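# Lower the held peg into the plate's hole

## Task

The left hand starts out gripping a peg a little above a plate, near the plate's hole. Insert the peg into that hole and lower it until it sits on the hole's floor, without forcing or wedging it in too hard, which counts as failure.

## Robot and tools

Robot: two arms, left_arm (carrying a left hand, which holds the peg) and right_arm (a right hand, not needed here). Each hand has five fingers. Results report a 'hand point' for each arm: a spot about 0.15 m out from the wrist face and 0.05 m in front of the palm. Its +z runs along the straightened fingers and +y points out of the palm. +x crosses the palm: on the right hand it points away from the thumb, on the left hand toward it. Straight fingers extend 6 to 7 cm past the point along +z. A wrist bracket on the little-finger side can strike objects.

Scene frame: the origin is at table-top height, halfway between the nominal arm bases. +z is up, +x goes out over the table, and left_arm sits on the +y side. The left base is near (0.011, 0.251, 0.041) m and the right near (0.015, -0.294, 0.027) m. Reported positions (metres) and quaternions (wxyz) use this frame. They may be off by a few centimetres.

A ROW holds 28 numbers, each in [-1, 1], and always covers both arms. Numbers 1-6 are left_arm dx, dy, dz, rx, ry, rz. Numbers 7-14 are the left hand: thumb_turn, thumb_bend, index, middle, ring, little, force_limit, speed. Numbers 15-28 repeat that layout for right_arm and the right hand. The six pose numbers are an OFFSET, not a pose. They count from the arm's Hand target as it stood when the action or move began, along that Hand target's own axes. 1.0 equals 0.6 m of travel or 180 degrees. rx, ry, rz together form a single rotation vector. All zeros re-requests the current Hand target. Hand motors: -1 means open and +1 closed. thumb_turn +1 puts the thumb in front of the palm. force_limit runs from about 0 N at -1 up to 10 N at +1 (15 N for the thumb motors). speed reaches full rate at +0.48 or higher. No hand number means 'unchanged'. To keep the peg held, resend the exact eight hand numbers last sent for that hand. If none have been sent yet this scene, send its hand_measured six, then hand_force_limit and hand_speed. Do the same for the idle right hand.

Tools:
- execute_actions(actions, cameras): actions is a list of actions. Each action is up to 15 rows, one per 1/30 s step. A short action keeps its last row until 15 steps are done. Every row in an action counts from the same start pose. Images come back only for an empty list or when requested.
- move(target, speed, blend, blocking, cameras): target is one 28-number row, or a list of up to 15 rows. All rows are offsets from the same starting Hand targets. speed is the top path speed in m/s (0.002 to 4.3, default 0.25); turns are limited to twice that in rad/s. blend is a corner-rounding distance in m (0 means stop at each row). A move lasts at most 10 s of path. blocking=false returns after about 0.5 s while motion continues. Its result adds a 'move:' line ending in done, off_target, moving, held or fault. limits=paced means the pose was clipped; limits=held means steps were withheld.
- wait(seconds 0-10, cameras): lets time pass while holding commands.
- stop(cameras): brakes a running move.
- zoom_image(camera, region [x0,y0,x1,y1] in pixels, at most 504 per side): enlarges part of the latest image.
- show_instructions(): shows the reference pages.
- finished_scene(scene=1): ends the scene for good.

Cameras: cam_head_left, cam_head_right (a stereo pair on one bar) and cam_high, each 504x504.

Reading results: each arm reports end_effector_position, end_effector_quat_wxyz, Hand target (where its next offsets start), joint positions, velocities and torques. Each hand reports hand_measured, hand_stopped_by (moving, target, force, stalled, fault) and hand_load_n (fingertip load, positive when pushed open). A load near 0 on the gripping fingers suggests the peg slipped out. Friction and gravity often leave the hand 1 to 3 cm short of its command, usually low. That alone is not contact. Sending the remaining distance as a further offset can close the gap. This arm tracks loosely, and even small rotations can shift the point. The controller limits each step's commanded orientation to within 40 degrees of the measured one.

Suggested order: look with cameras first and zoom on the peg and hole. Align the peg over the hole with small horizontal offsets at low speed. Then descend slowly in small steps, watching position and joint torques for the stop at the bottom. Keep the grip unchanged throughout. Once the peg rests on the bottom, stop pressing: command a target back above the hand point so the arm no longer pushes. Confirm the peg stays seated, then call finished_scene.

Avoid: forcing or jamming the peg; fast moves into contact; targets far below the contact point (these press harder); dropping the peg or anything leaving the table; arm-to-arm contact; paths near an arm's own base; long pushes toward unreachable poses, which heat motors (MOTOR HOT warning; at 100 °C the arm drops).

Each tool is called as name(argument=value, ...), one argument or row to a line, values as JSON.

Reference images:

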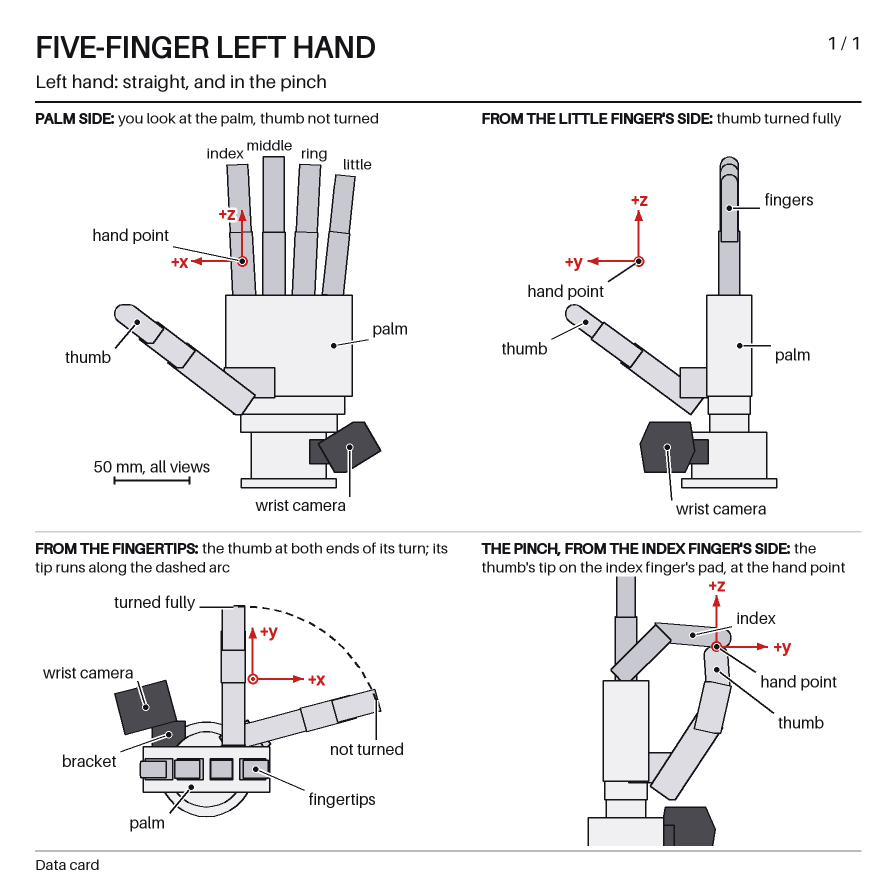

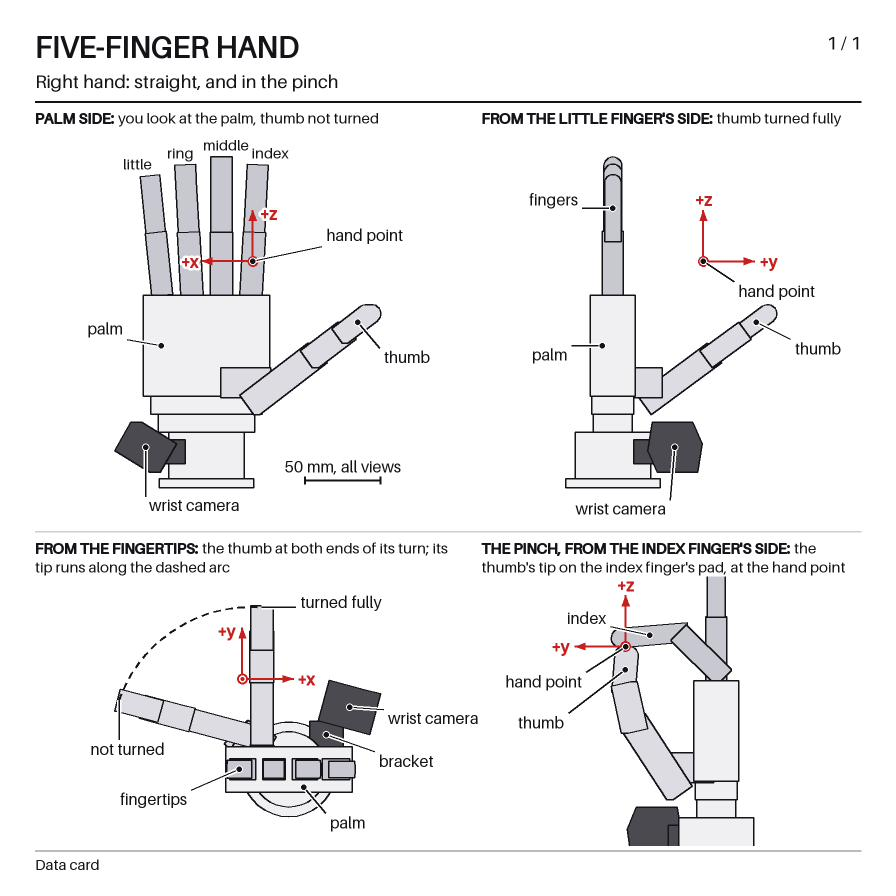

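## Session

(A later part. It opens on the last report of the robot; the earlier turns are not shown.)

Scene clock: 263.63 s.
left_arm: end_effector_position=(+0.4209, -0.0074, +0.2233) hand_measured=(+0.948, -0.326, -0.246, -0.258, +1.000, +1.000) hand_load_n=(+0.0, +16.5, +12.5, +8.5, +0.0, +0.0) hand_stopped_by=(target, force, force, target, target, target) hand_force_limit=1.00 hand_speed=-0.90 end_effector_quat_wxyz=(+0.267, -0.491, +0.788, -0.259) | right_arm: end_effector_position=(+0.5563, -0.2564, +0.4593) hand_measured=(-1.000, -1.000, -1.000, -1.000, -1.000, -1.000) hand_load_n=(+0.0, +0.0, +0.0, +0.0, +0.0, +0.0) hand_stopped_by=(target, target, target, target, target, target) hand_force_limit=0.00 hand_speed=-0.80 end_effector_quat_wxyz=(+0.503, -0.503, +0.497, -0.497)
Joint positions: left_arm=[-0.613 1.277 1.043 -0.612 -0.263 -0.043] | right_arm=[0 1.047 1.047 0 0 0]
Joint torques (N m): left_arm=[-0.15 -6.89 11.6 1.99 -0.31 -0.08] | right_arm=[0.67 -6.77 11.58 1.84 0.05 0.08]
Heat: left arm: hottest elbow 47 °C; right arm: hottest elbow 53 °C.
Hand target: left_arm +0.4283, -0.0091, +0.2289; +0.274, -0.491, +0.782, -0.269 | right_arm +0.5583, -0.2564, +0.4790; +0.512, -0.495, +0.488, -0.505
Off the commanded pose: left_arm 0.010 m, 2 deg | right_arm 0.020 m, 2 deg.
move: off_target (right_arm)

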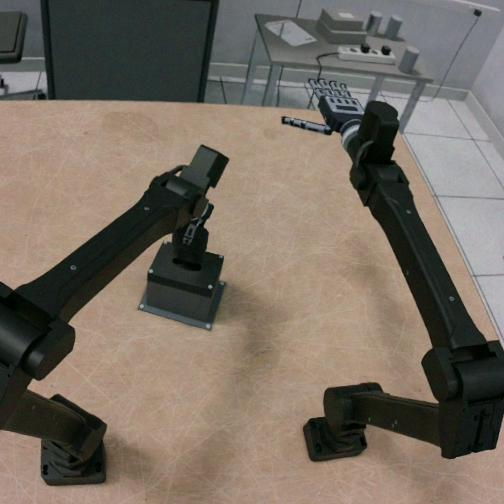

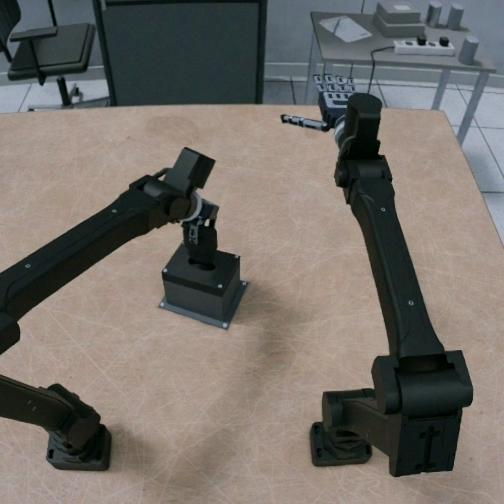

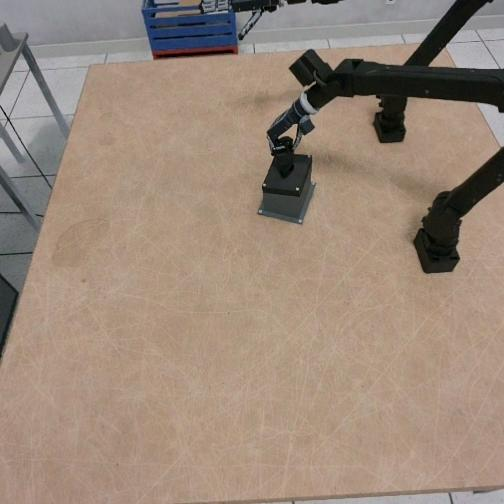

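move(
  target=[0.00574, 0.01793, 0.00948, 0, 0, 0, 0.948, -0.326, -0.246, -0.256, 1.0, 1.0, 1.0, -0.9, 0, 0, 0, 0, 0, 0, -1, -1, -1, -1, -1, -1, 0, -0.8],
  speed=0.04,
  cameras=["all"],
)

zoom_image(
  camera="cam_head_left",
  region=[165, 235, 210, 280],
)

zoom_image(
  camera="cam_head_right",
  region=[180, 235, 225, 280],
)

zoom_image(
  camera="cam_high",
  region=[270, 150, 305, 185],
)

Scene clock: 276.70 s.
left_arm: end_effector_position=(+0.4186, -0.0049, +0.2113) hand_measured=(+0.948, -0.326, -0.246, -0.258, +1.000, +1.000) hand_load_n=(+0.5, +16.0, +13.0, +8.5, +0.0, +0.0) hand_stopped_by=(target, force, force, target, target, target) hand_force_limit=1.00 hand_speed=-0.90 end_effector_quat_wxyz=(+0.268, -0.491, +0.788, -0.258) | right_arm: end_effector_position=(+0.5563, -0.2564, +0.4593) hand_measured=(-1.000, -1.000, -1.000, -1.000, -1.000, -1.000) hand_load_n=(+0.0, +0.0, +0.0, +0.0, +0.0, +0.0) hand_stopped_by=(target, target, target, target, target, target) hand_force_limit=0.00 hand_speed=-0.80 end_effector_quat_wxyz=(+0.503, -0.503, +0.497, -0.497)
Joint positions: left_arm=[-0.613 1.277 1.011 -0.581 -0.266 -0.043] | right_arm=[0 1.047 1.047 0 0 0]
Joint torques (N m): left_arm=[-0.62 -6.95 11.47 1.99 -0.31 -0.12] | right_arm=[0.67 -6.83 11.6 1.76 0.06 0.07]
Heat: left arm: hottest elbow 47 °C; right arm: hottest elbow 53 °C.
Hand target: left_arm +0.4243, -0.0091, +0.2169; +0.274, -0.491, +0.782, -0.269 | right_arm +0.5583, -0.2564, +0.4790; +0.512, -0.495, +0.488, -0.505
Off the commanded pose: left_arm 0.009 m, 2 deg | right_arm 0.020 m, 2 deg.
move: off_target (right_arm)

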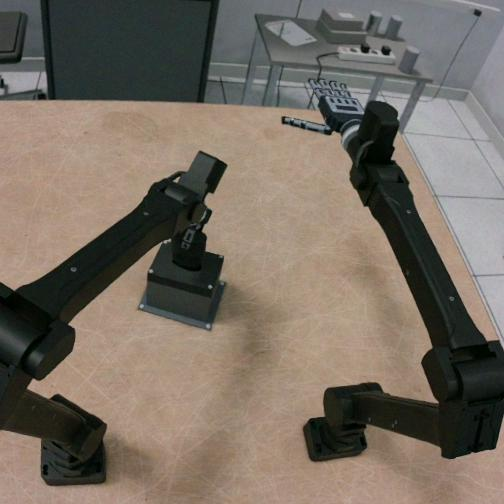

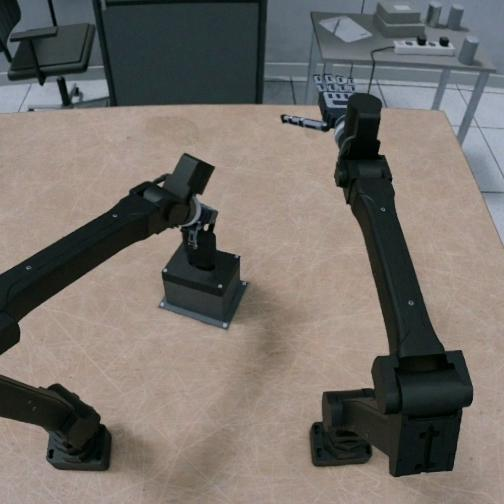

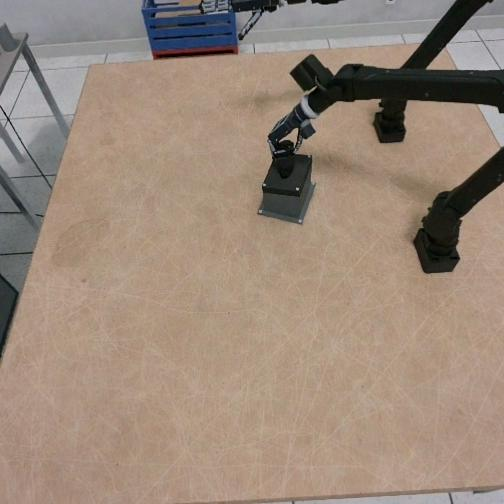

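Scaled by 11.200.

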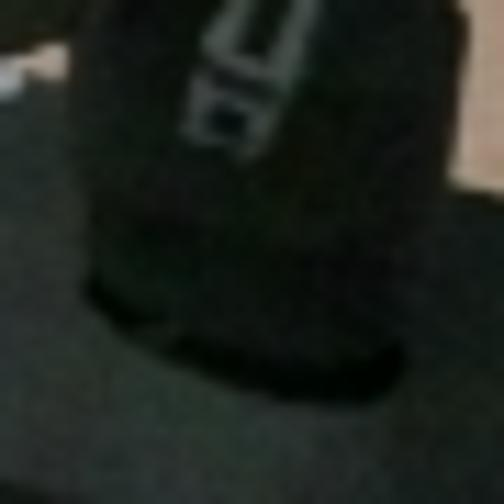

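Scaled by 11.200.

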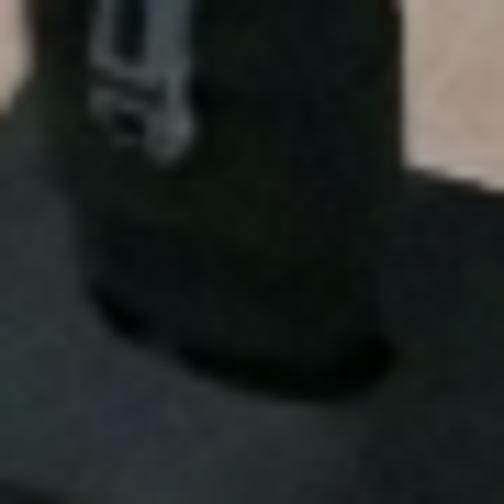

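Scaled by 14.400.

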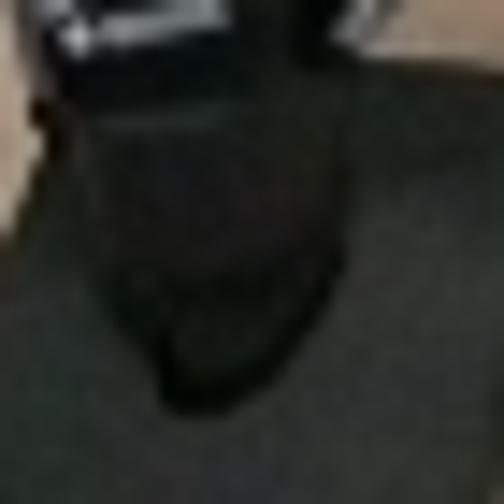

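move(
  target=[0.0076, 0.00695, 0.01508, 0, 0, 0, 0.948, -0.326, -0.246, -0.256, 1.0, 1.0, 1.0, -0.9, 0, 0, 0, 0, 0, 0, -1, -1, -1, -1, -1, -1, 0, -0.8],
  speed=0.04,
  cameras=["all"],
)

zoom_image(
  camera="cam_head_left",
  region=[165, 235, 210, 280],
)

zoom_image(
  camera="cam_head_right",
  region=[180, 235, 225, 280],
)

zoom_image(
  camera="cam_high",
  region=[270, 150, 305, 185],
)

Scene clock: 285.37 s.
left_arm: end_effector_position=(+0.4219, -0.0064, +0.2013) hand_measured=(+0.948, -0.326, -0.246, -0.258, +1.000, +1.000) hand_load_n=(+0.0, +16.0, +13.0, +8.0, +0.0, +0.0) hand_stopped_by=(target, force, force, target, target, target) hand_force_limit=1.00 hand_speed=-0.90 end_effector_quat_wxyz=(+0.269, -0.492, +0.787, -0.257) | right_arm: end_effector_position=(+0.5563, -0.2564, +0.4593) hand_measured=(-1.000, -1.000, -1.000, -1.000, -1.000, -1.000) hand_load_n=(+0.0, +0.0, +0.0, +0.0, +0.0, +0.0) hand_stopped_by=(target, target, target, target, target, target) hand_force_limit=0.00 hand_speed=-0.80 end_effector_quat_wxyz=(+0.503, -0.503, +0.497, -0.497)
Joint positions: left_arm=[-0.613 1.295 1 -0.554 -0.27 -0.043] | right_arm=[0 1.047 1.047 0 0 0]
Joint torques (N m): left_arm=[-1.08 -6.95 11.43 1.99 -0.31 -0.16] | right_arm=[0.5 -6.83 11.6 1.78 0.06 0.07]
Heat: left arm: hottest elbow 46 °C; right arm: hottest elbow 54 °C.
Hand target: left_arm +0.4263, -0.0131, +0.2070; +0.274, -0.491, +0.782, -0.269 | right_arm +0.5583, -0.2564, +0.4790; +0.512, -0.495, +0.488, -0.505
Off the commanded pose: left_arm 0.010 m, 2 deg | right_arm 0.020 m, 2 deg.
move: off_target (right_arm)

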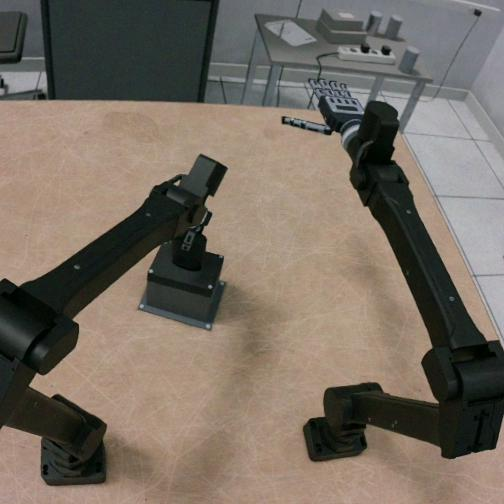

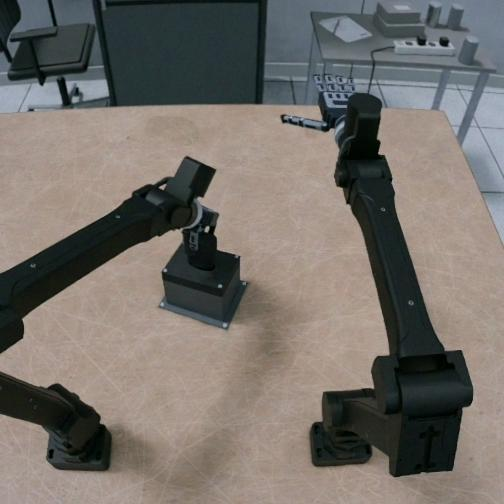

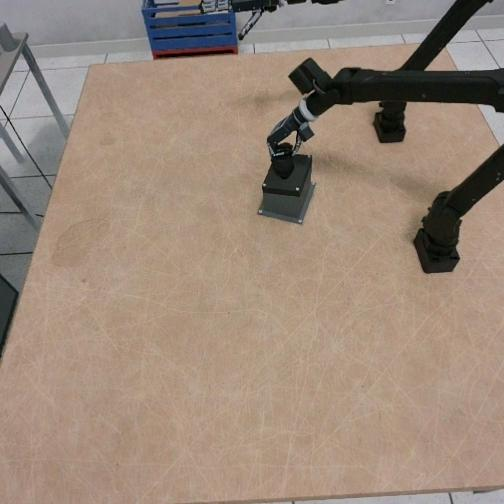

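Scaled by 11.200.

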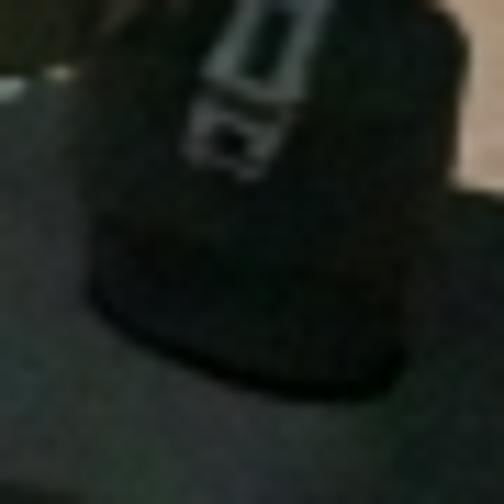

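Scaled by 11.200.

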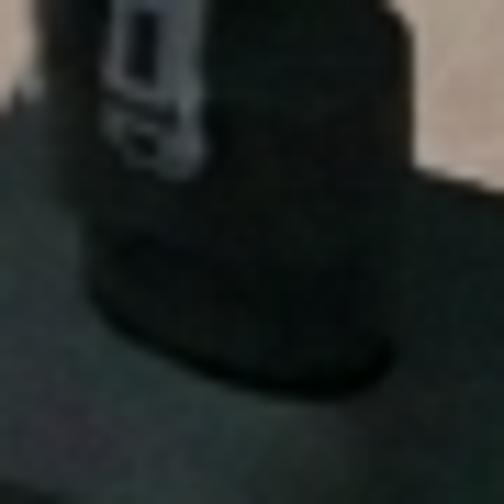

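Scaled by 14.400.

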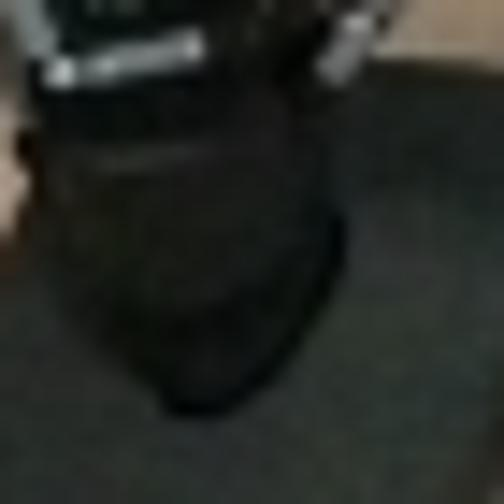

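move(
  target=[0.00312, 0.01395, 0.00453, 0, 0, 0, 0.948, -0.326, -0.246, -0.256, 1.0, 1.0, 1.0, -0.9, 0, 0, 0, 0, 0, 0, -1, -1, -1, -1, -1, -1, 0, -0.8],
  speed=0.03,
  cameras=["all"],
)

zoom_image(
  camera="cam_head_left",
  region=[165, 235, 210, 280],
)

zoom_image(
  camera="cam_head_right",
  region=[180, 235, 225, 280],
)

zoom_image(
  camera="cam_high",
  region=[270, 150, 305, 185],
)

Scene clock: 291.97 s.
left_arm: end_effector_position=(+0.4203, -0.0051, +0.1937) hand_measured=(+0.948, -0.326, -0.246, -0.258, +1.000, +1.000) hand_load_n=(+0.0, +16.0, +13.0, +8.0, +0.0, +0.0) hand_stopped_by=(target, force, force, target, target, target) hand_force_limit=1.00 hand_speed=-0.90 end_effector_quat_wxyz=(+0.270, -0.493, +0.786, -0.257) | right_arm: end_effector_position=(+0.5563, -0.2564, +0.4593) hand_measured=(-1.000, -1.000, -1.000, -1.000, -1.000, -1.000) hand_load_n=(-0.5, +0.0, +0.0, +0.0, +0.0, +0.0) hand_stopped_by=(target, target, target, target, target, target) hand_force_limit=0.00 hand_speed=-0.80 end_effector_quat_wxyz=(+0.503, -0.503, +0.497, -0.497)
Joint positions: left_arm=[-0.613 1.295 0.979 -0.53 -0.271 -0.045] | right_arm=[0 1.047 1.047 0 0 0]
Joint torques (N m): left_arm=[-1.32 -7.24 11.03 1.84 -0.36 -0.17] | right_arm=[0.56 -6.77 11.62 1.76 0.06 0.07]
Heat: left arm: hottest elbow 46 °C; right arm: hottest elbow 54 °C.
Hand target: left_arm +0.4223, -0.0121, +0.1990; +0.274, -0.492, +0.782, -0.269 | right_arm +0.5583, -0.2564, +0.4790; +0.512, -0.495, +0.488, -0.505
Off the commanded pose: left_arm 0.009 m, 2 deg | right_arm 0.020 m, 2 deg.
move: off_target (right_arm)

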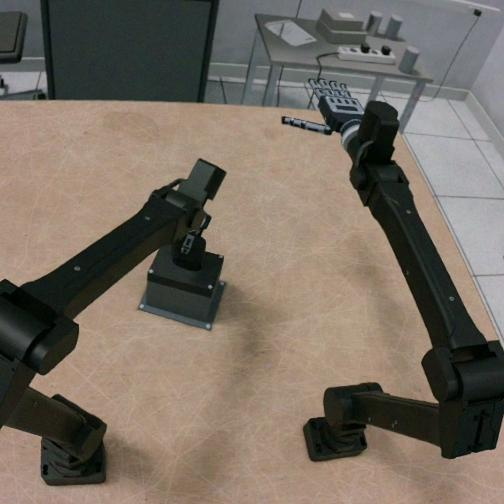

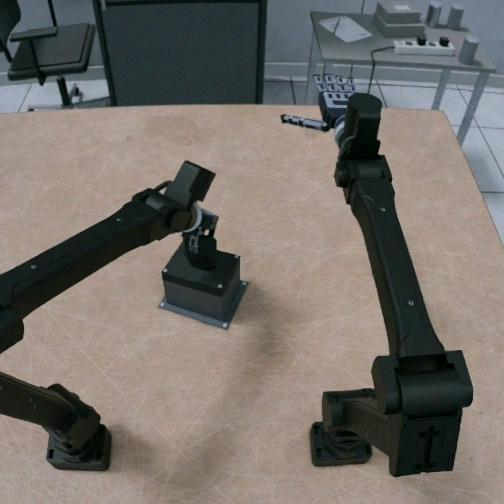

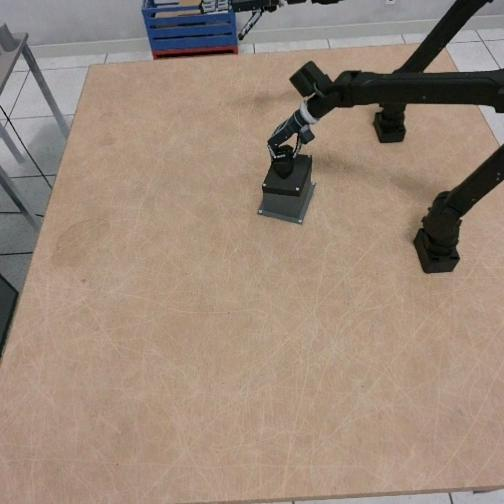

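Scaled by 11.200.

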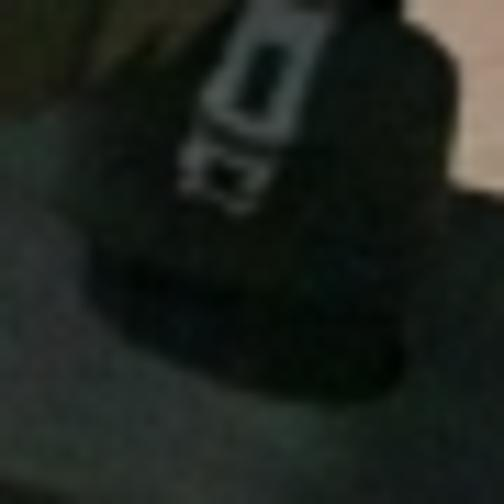

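Scaled by 11.200.

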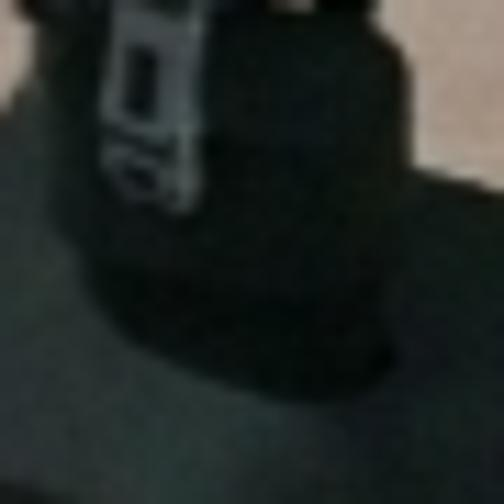

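Scaled by 14.400.

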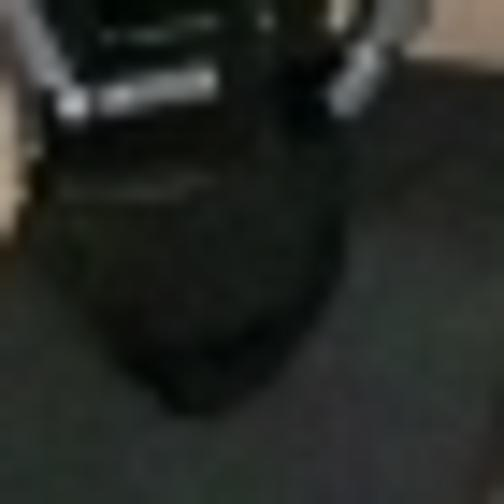

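move(
  target=[0.00242, 0.01042, 0.00367, 0, 0, 0, 0.948, -0.326, -0.246, -0.256, 1.0, 1.0, 1.0, -0.9, 0, 0, 0, 0, 0, 0, -1, -1, -1, -1, -1, -1, 0, -0.8],
  speed=0.03,
  cameras=["all"],
)

zoom_image(
  camera="cam_head_left",
  region=[165, 235, 210, 280],
)

zoom_image(
  camera="cam_head_right",
  region=[180, 235, 225, 280],
)

zoom_image(
  camera="cam_high",
  region=[270, 150, 305, 185],
)

Scene clock: 297.57 s.
left_arm: end_effector_position=(+0.4193, -0.0047, +0.1882) hand_measured=(+0.948, -0.326, -0.246, -0.258, +1.000, +1.000) hand_load_n=(+0.5, +16.0, +13.0, +8.0, +0.0, +0.0) hand_stopped_by=(target, force, force, target, target, target) hand_force_limit=1.00 hand_speed=-0.90 end_effector_quat_wxyz=(+0.270, -0.495, +0.784, -0.259) | right_arm: end_effector_position=(+0.5563, -0.2564, +0.4593) hand_measured=(-1.000, -1.000, -1.000, -1.000, -1.000, -1.000) hand_load_n=(+0.0, +0.0, +0.0, -0.5, +0.0, +0.0) hand_stopped_by=(target, target, target, target, target, target) hand_force_limit=0.00 hand_speed=-0.80 end_effector_quat_wxyz=(+0.503, -0.503, +0.497, -0.497)
Joint positions: left_arm=[-0.613 1.295 0.962 -0.511 -0.272 -0.051] | right_arm=[0 1.047 1.047 0 0 0]
Joint torques (N m): left_arm=[-1.49 -7.24 10.78 1.72 -0.43 -0.13] | right_arm=[0.5 -6.83 11.58 1.81 0.06 0.07]
Heat: left arm: hottest elbow 45 °C; right arm: hottest elbow 54 °C.
Hand target: left_arm +0.4194, -0.0114, +0.1928; +0.274, -0.492, +0.782, -0.269 | right_arm +0.5583, -0.2564, +0.4790; +0.512, -0.495, +0.488, -0.505
Off the commanded pose: left_arm 0.008 m, 1 deg | right_arm 0.020 m, 2 deg.
move: off_target (right_arm)

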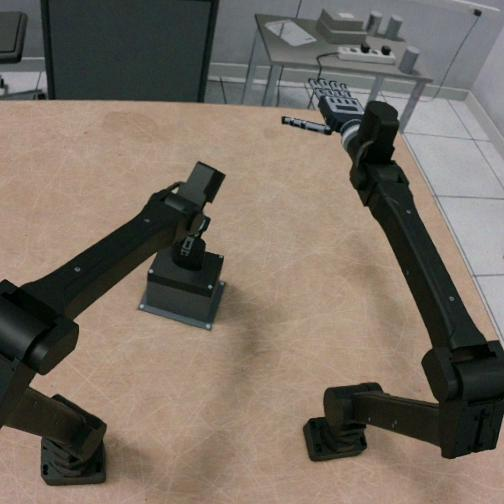

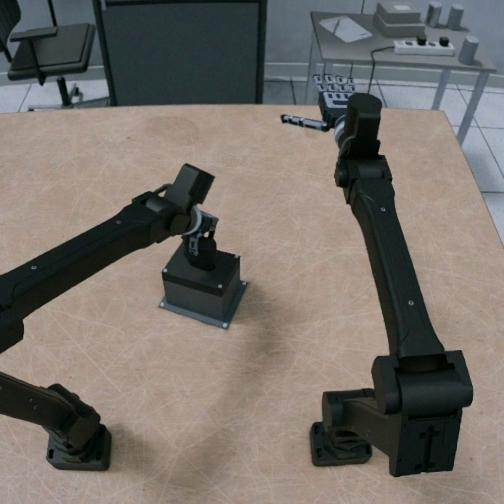

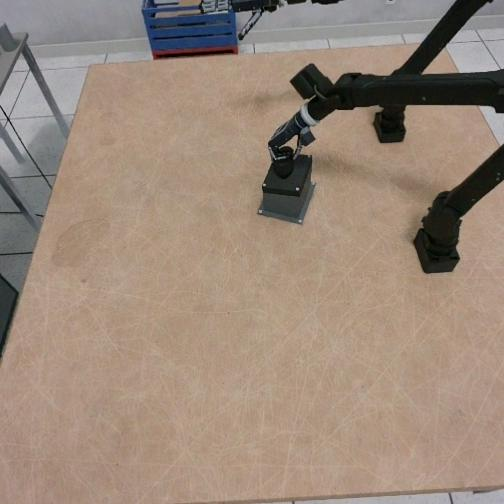

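Scaled by 11.200.

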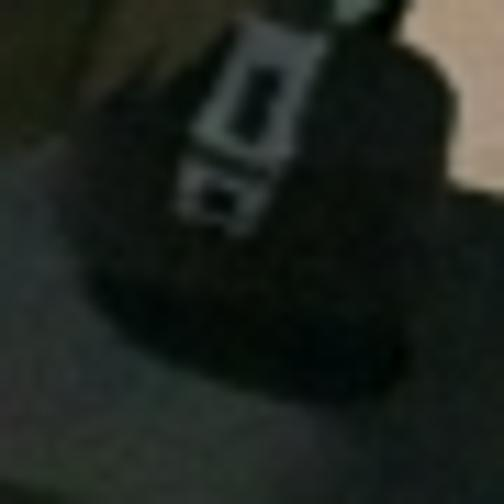

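Scaled by 11.200.

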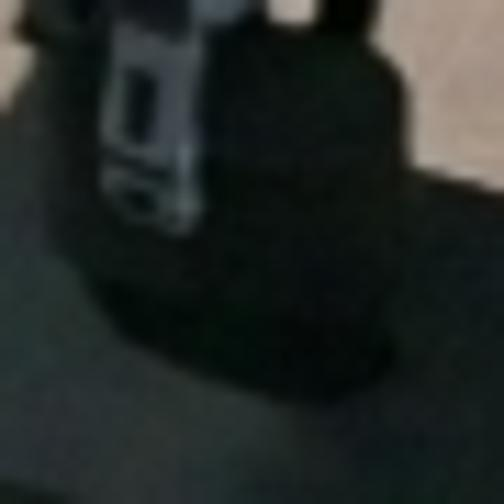

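Scaled by 14.400.

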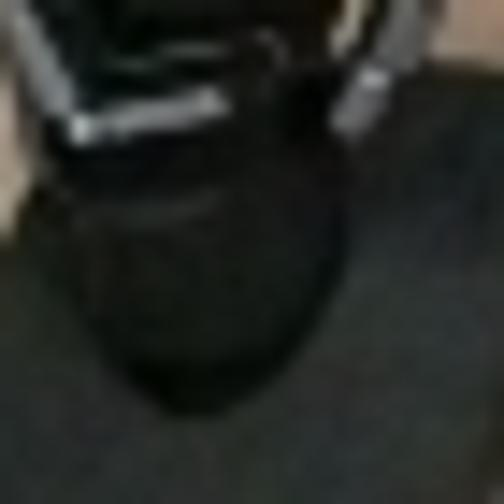

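move(
  target=[0.00242, 0.01042, 0.00367, 0, 0, 0, 0.948, -0.326, -0.246, -0.256, 1.0, 1.0, 1.0, -0.9, 0, 0, 0, 0, 0, 0, -1, -1, -1, -1, -1, -1, 0, -0.8],
  speed=0.03,
  cameras=["all"],
)

zoom_image(
  camera="cam_head_left",
  region=[165, 235, 210, 280],
)

zoom_image(
  camera="cam_high",
  region=[265, 130, 310, 185],
)

Scene clock: 300.33 s.
left_arm: end_effector_position=(+0.4178, -0.0049, +0.1829) hand_measured=(+0.948, -0.326, -0.246, -0.258, +1.000, +1.000) hand_load_n=(+0.0, +16.5, +13.5, +8.0, +0.0, +0.0) hand_stopped_by=(target, force, force, target, target, target) hand_force_limit=1.00 hand_speed=-0.90 end_effector_quat_wxyz=(+0.271, -0.495, +0.783, -0.261) | right_arm: end_effector_position=(+0.5563, -0.2564, +0.4593) hand_measured=(-1.000, -1.000, -1.000, -1.000, -1.000, -1.000) hand_load_n=(+0.0, +0.0, +0.0, +0.0, +0.0, +0.0) hand_stopped_by=(target, target, target, target, target, target) hand_force_limit=0.00 hand_speed=-0.80 end_effector_quat_wxyz=(+0.503, -0.503, +0.497, -0.497)
Joint positions: left_arm=[-0.615 1.295 0.946 -0.492 -0.274 -0.054] | right_arm=[0 1.047 1.047 0 0 0]
Joint torques (N m): left_arm=[-1.67 -7.36 10.54 1.62 -0.41 -0.12] | right_arm=[0.67 -6.83 11.58 1.81 0.06 0.07]
Heat: left arm: hottest elbow 45 °C; right arm: hottest elbow 54 °C.
Hand target: left_arm +0.4165, -0.0109, +0.1868; +0.274, -0.491, +0.782, -0.269 | right_arm +0.5583, -0.2564, +0.4790; +0.512, -0.495, +0.488, -0.505
Off the commanded pose: left_arm 0.007 m, 1 deg | right_arm 0.020 m, 2 deg.
move: off_target (right_arm)

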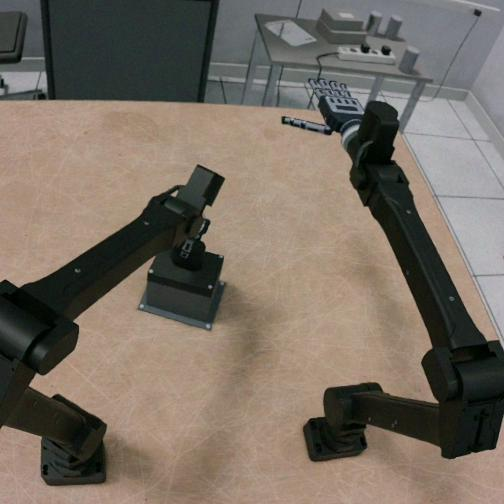

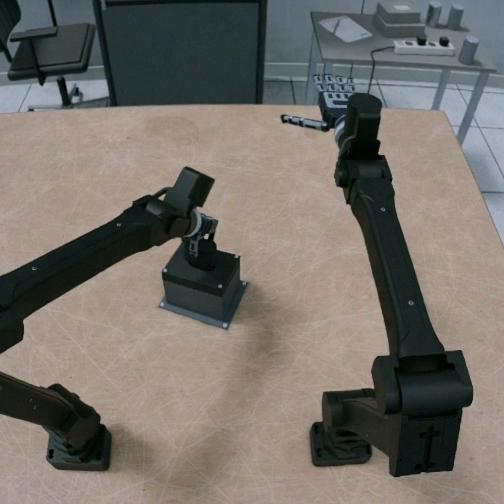

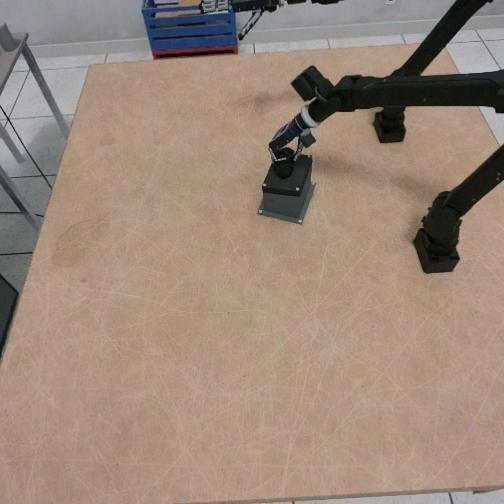

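Scaled by 11.200.

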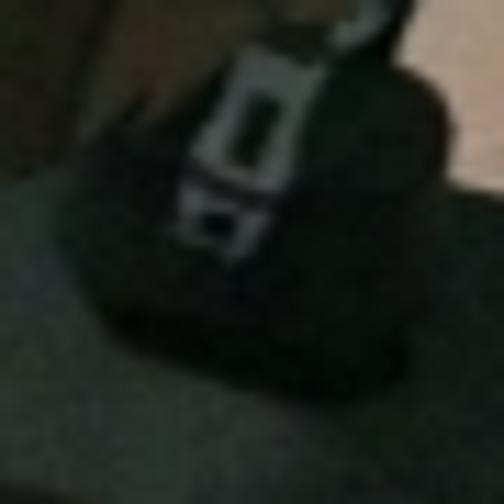

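Scaled by 9.164.

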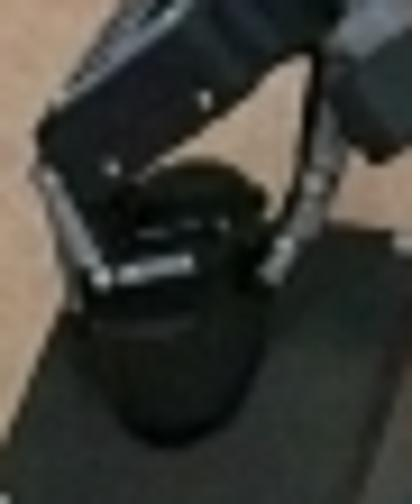

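move(
  target=[0.0020, 0.0080, 0.0035, 0, 0, 0, 0.948, -0.326, -0.246, -0.256, 1.0, 1.0, 1.0, -0.9, 0, 0, 0, 0, 0, 0, -1, -1, -1, -1, -1, -1, 0, -0.8],
  speed=0.03,
  cameras=["all"],
)

zoom_image(
  camera="cam_head_left",
  region=[165, 235, 210, 280],
)

zoom_image(
  camera="cam_head_right",
  region=[180, 235, 225, 280],
)

zoom_image(
  camera="cam_high",
  region=[265, 130, 310, 185],
)

Scene clock: 304.57 s.
left_arm: end_effector_position=(+0.4169, -0.0045, +0.1789) hand_measured=(+0.948, -0.326, -0.246, -0.258, +1.000, +1.000) hand_load_n=(+0.5, +16.0, +13.5, +8.5, +0.0, +0.0) hand_stopped_by=(target, force, force, target, target, target) hand_force_limit=1.00 hand_speed=-0.90 end_effector_quat_wxyz=(+0.272, -0.496, +0.782, -0.262) | right_arm: end_effector_position=(+0.5563, -0.2564, +0.4593) hand_measured=(-1.000, -1.000, -1.000, -1.000, -1.000, -1.000) hand_load_n=(+0.0, +0.0, +0.0, +0.0, +0.0, +0.0) hand_stopped_by=(target, target, target, target, target, target) hand_force_limit=0.00 hand_speed=-0.80 end_effector_quat_wxyz=(+0.503, -0.503, +0.497, -0.497)
Joint positions: left_arm=[-0.616 1.295 0.934 -0.476 -0.276 -0.056] | right_arm=[0 1.047 1.047 0 0 0]
Joint torques (N m): left_arm=[-1.67 -7.36 10.4 1.55 -0.38 -0.12] | right_arm=[0.56 -6.89 11.58 1.83 0.06 0.06]
Heat: left arm: hottest elbow 44 °C; right arm: hottest elbow 54 °C.
Hand target: left_arm +0.4146, -0.0103, +0.1817; +0.274, -0.492, +0.782, -0.269 | right_arm +0.5583, -0.2564, +0.4790; +0.512, -0.495, +0.488, -0.505
Off the commanded pose: left_arm 0.007 m, 1 deg | right_arm 0.020 m, 2 deg.
move: off_target (right_arm)

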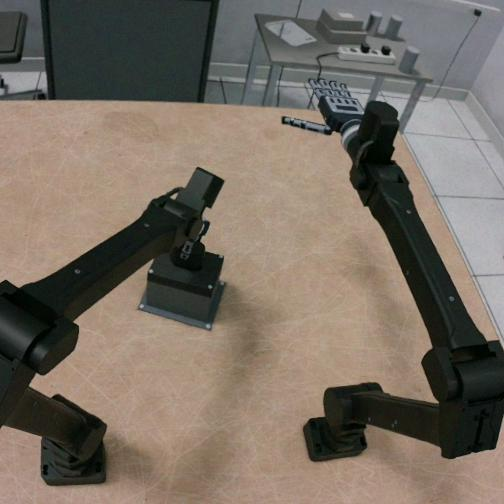

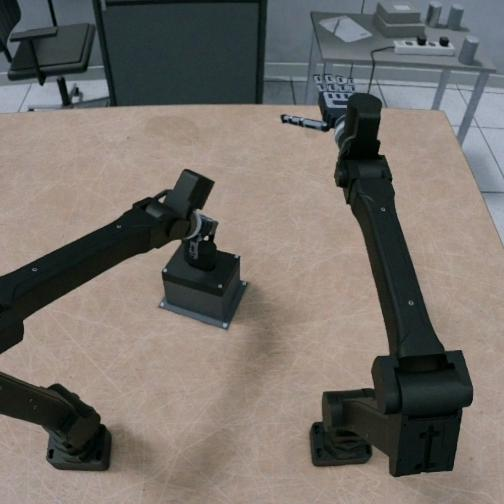

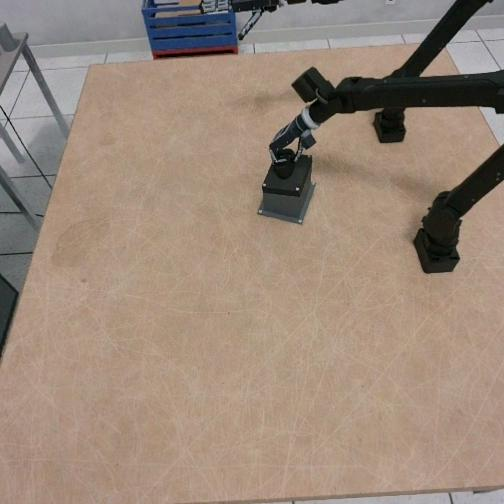

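Scaled by 11.200.

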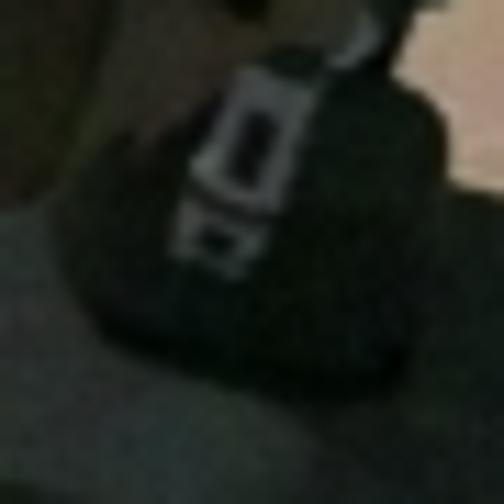

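Scaled by 11.200.

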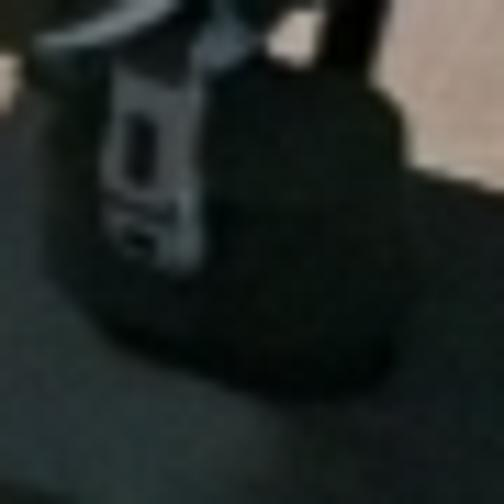

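Scaled by 9.164.

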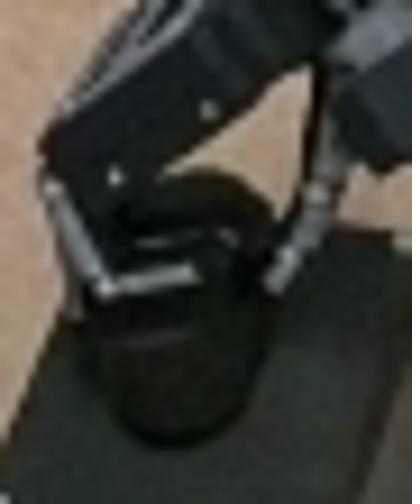

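move(
  target=[0.0020, 0.0080, 0.0035, 0, 0, 0, 0.948, -0.326, -0.246, -0.256, 1.0, 1.0, 1.0, -0.9, 0, 0, 0, 0, 0, 0, -1, -1, -1, -1, -1, -1, 0, -0.8],
  speed=0.03,
  cameras=["all"],
)

zoom_image(
  camera="cam_head_left",
  region=[165, 235, 210, 280],
)

zoom_image(
  camera="cam_head_right",
  region=[180, 235, 225, 280],
)

zoom_image(
  camera="cam_high",
  region=[265, 130, 310, 185],
)

Scene clock: 308.73 s.
left_arm: end_effector_position=(+0.4165, -0.0048, +0.1783) hand_measured=(+0.948, -0.326, -0.246, -0.258, +1.000, +1.000) hand_load_n=(+0.0, +16.0, +13.0, +8.0, +0.0, +0.0) hand_stopped_by=(target, force, force, target, target, target) hand_force_limit=1.00 hand_speed=-0.90 end_effector_quat_wxyz=(+0.274, -0.495, +0.781, -0.264) | right_arm: end_effector_position=(+0.5563, -0.2564, +0.4593) hand_measured=(-1.000, -1.000, -1.000, -1.000, -1.000, -1.000) hand_load_n=(+0.0, +0.0, +0.0, +0.0, +0.0, +0.0) hand_stopped_by=(target, target, target, target, target, target) hand_force_limit=0.00 hand_speed=-0.80 end_effector_quat_wxyz=(+0.503, -0.503, +0.497, -0.497)
Joint positions: left_arm=[-0.619 1.292 0.927 -0.466 -0.28 -0.056] | right_arm=[0 1.047 1.047 0 0 0]
Joint torques (N m): left_arm=[-1.55 -7 9.8 1.68 -0.27 -0.13] | right_arm=[0.56 -6.89 11.62 1.81 0.06 0.07]
Heat: left arm: hottest elbow 44 °C; right arm: hottest elbow 54 °C.
Hand target: left_arm +0.4127, -0.0101, +0.1769; +0.274, -0.491, +0.782, -0.269 | right_arm +0.5583, -0.2564, +0.4790; +0.512, -0.495, +0.488, -0.505
Off the commanded pose: left_arm 0.007 m, 1 deg | right_arm 0.020 m, 2 deg.
move: off_target (right_arm)

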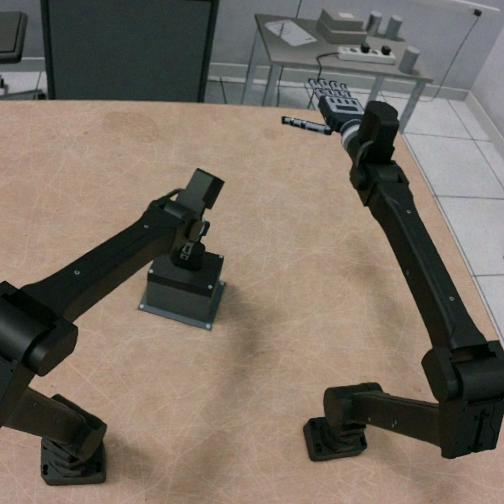

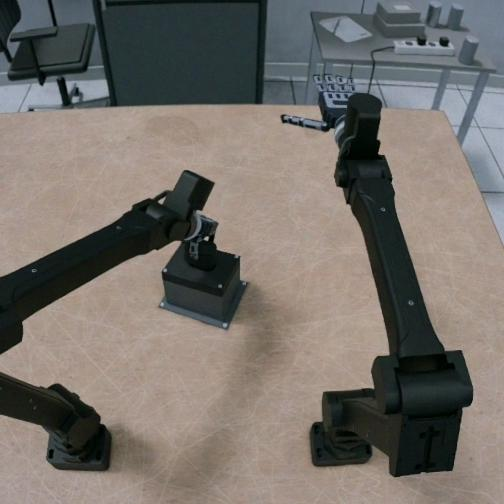

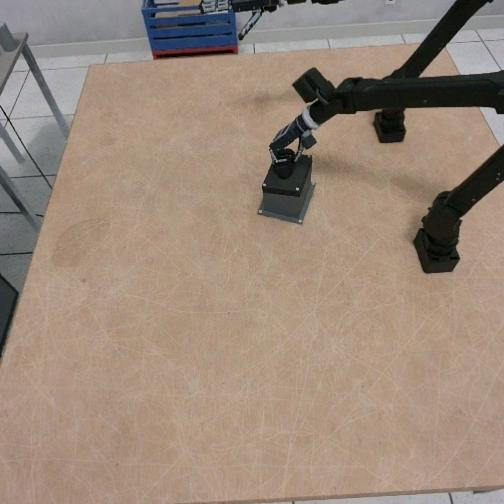

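Scaled by 11.200.

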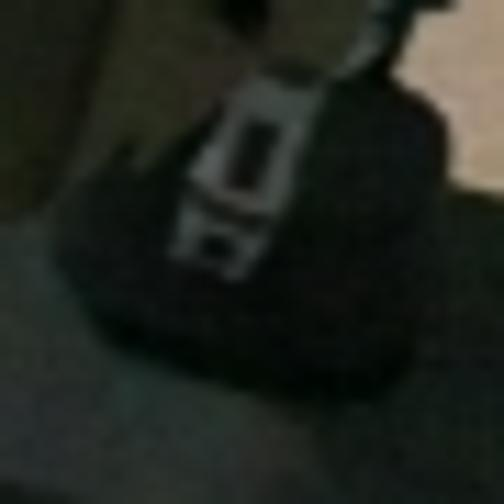

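Scaled by 11.200.

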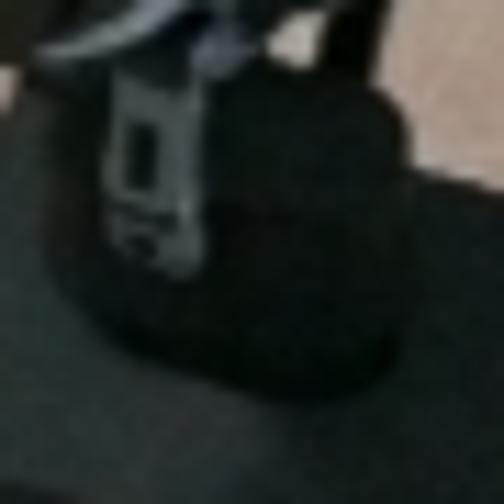

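Scaled by 9.164.

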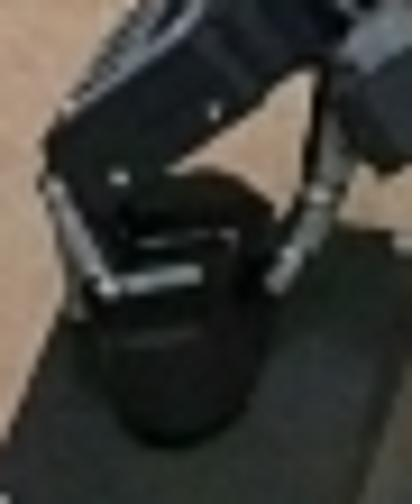

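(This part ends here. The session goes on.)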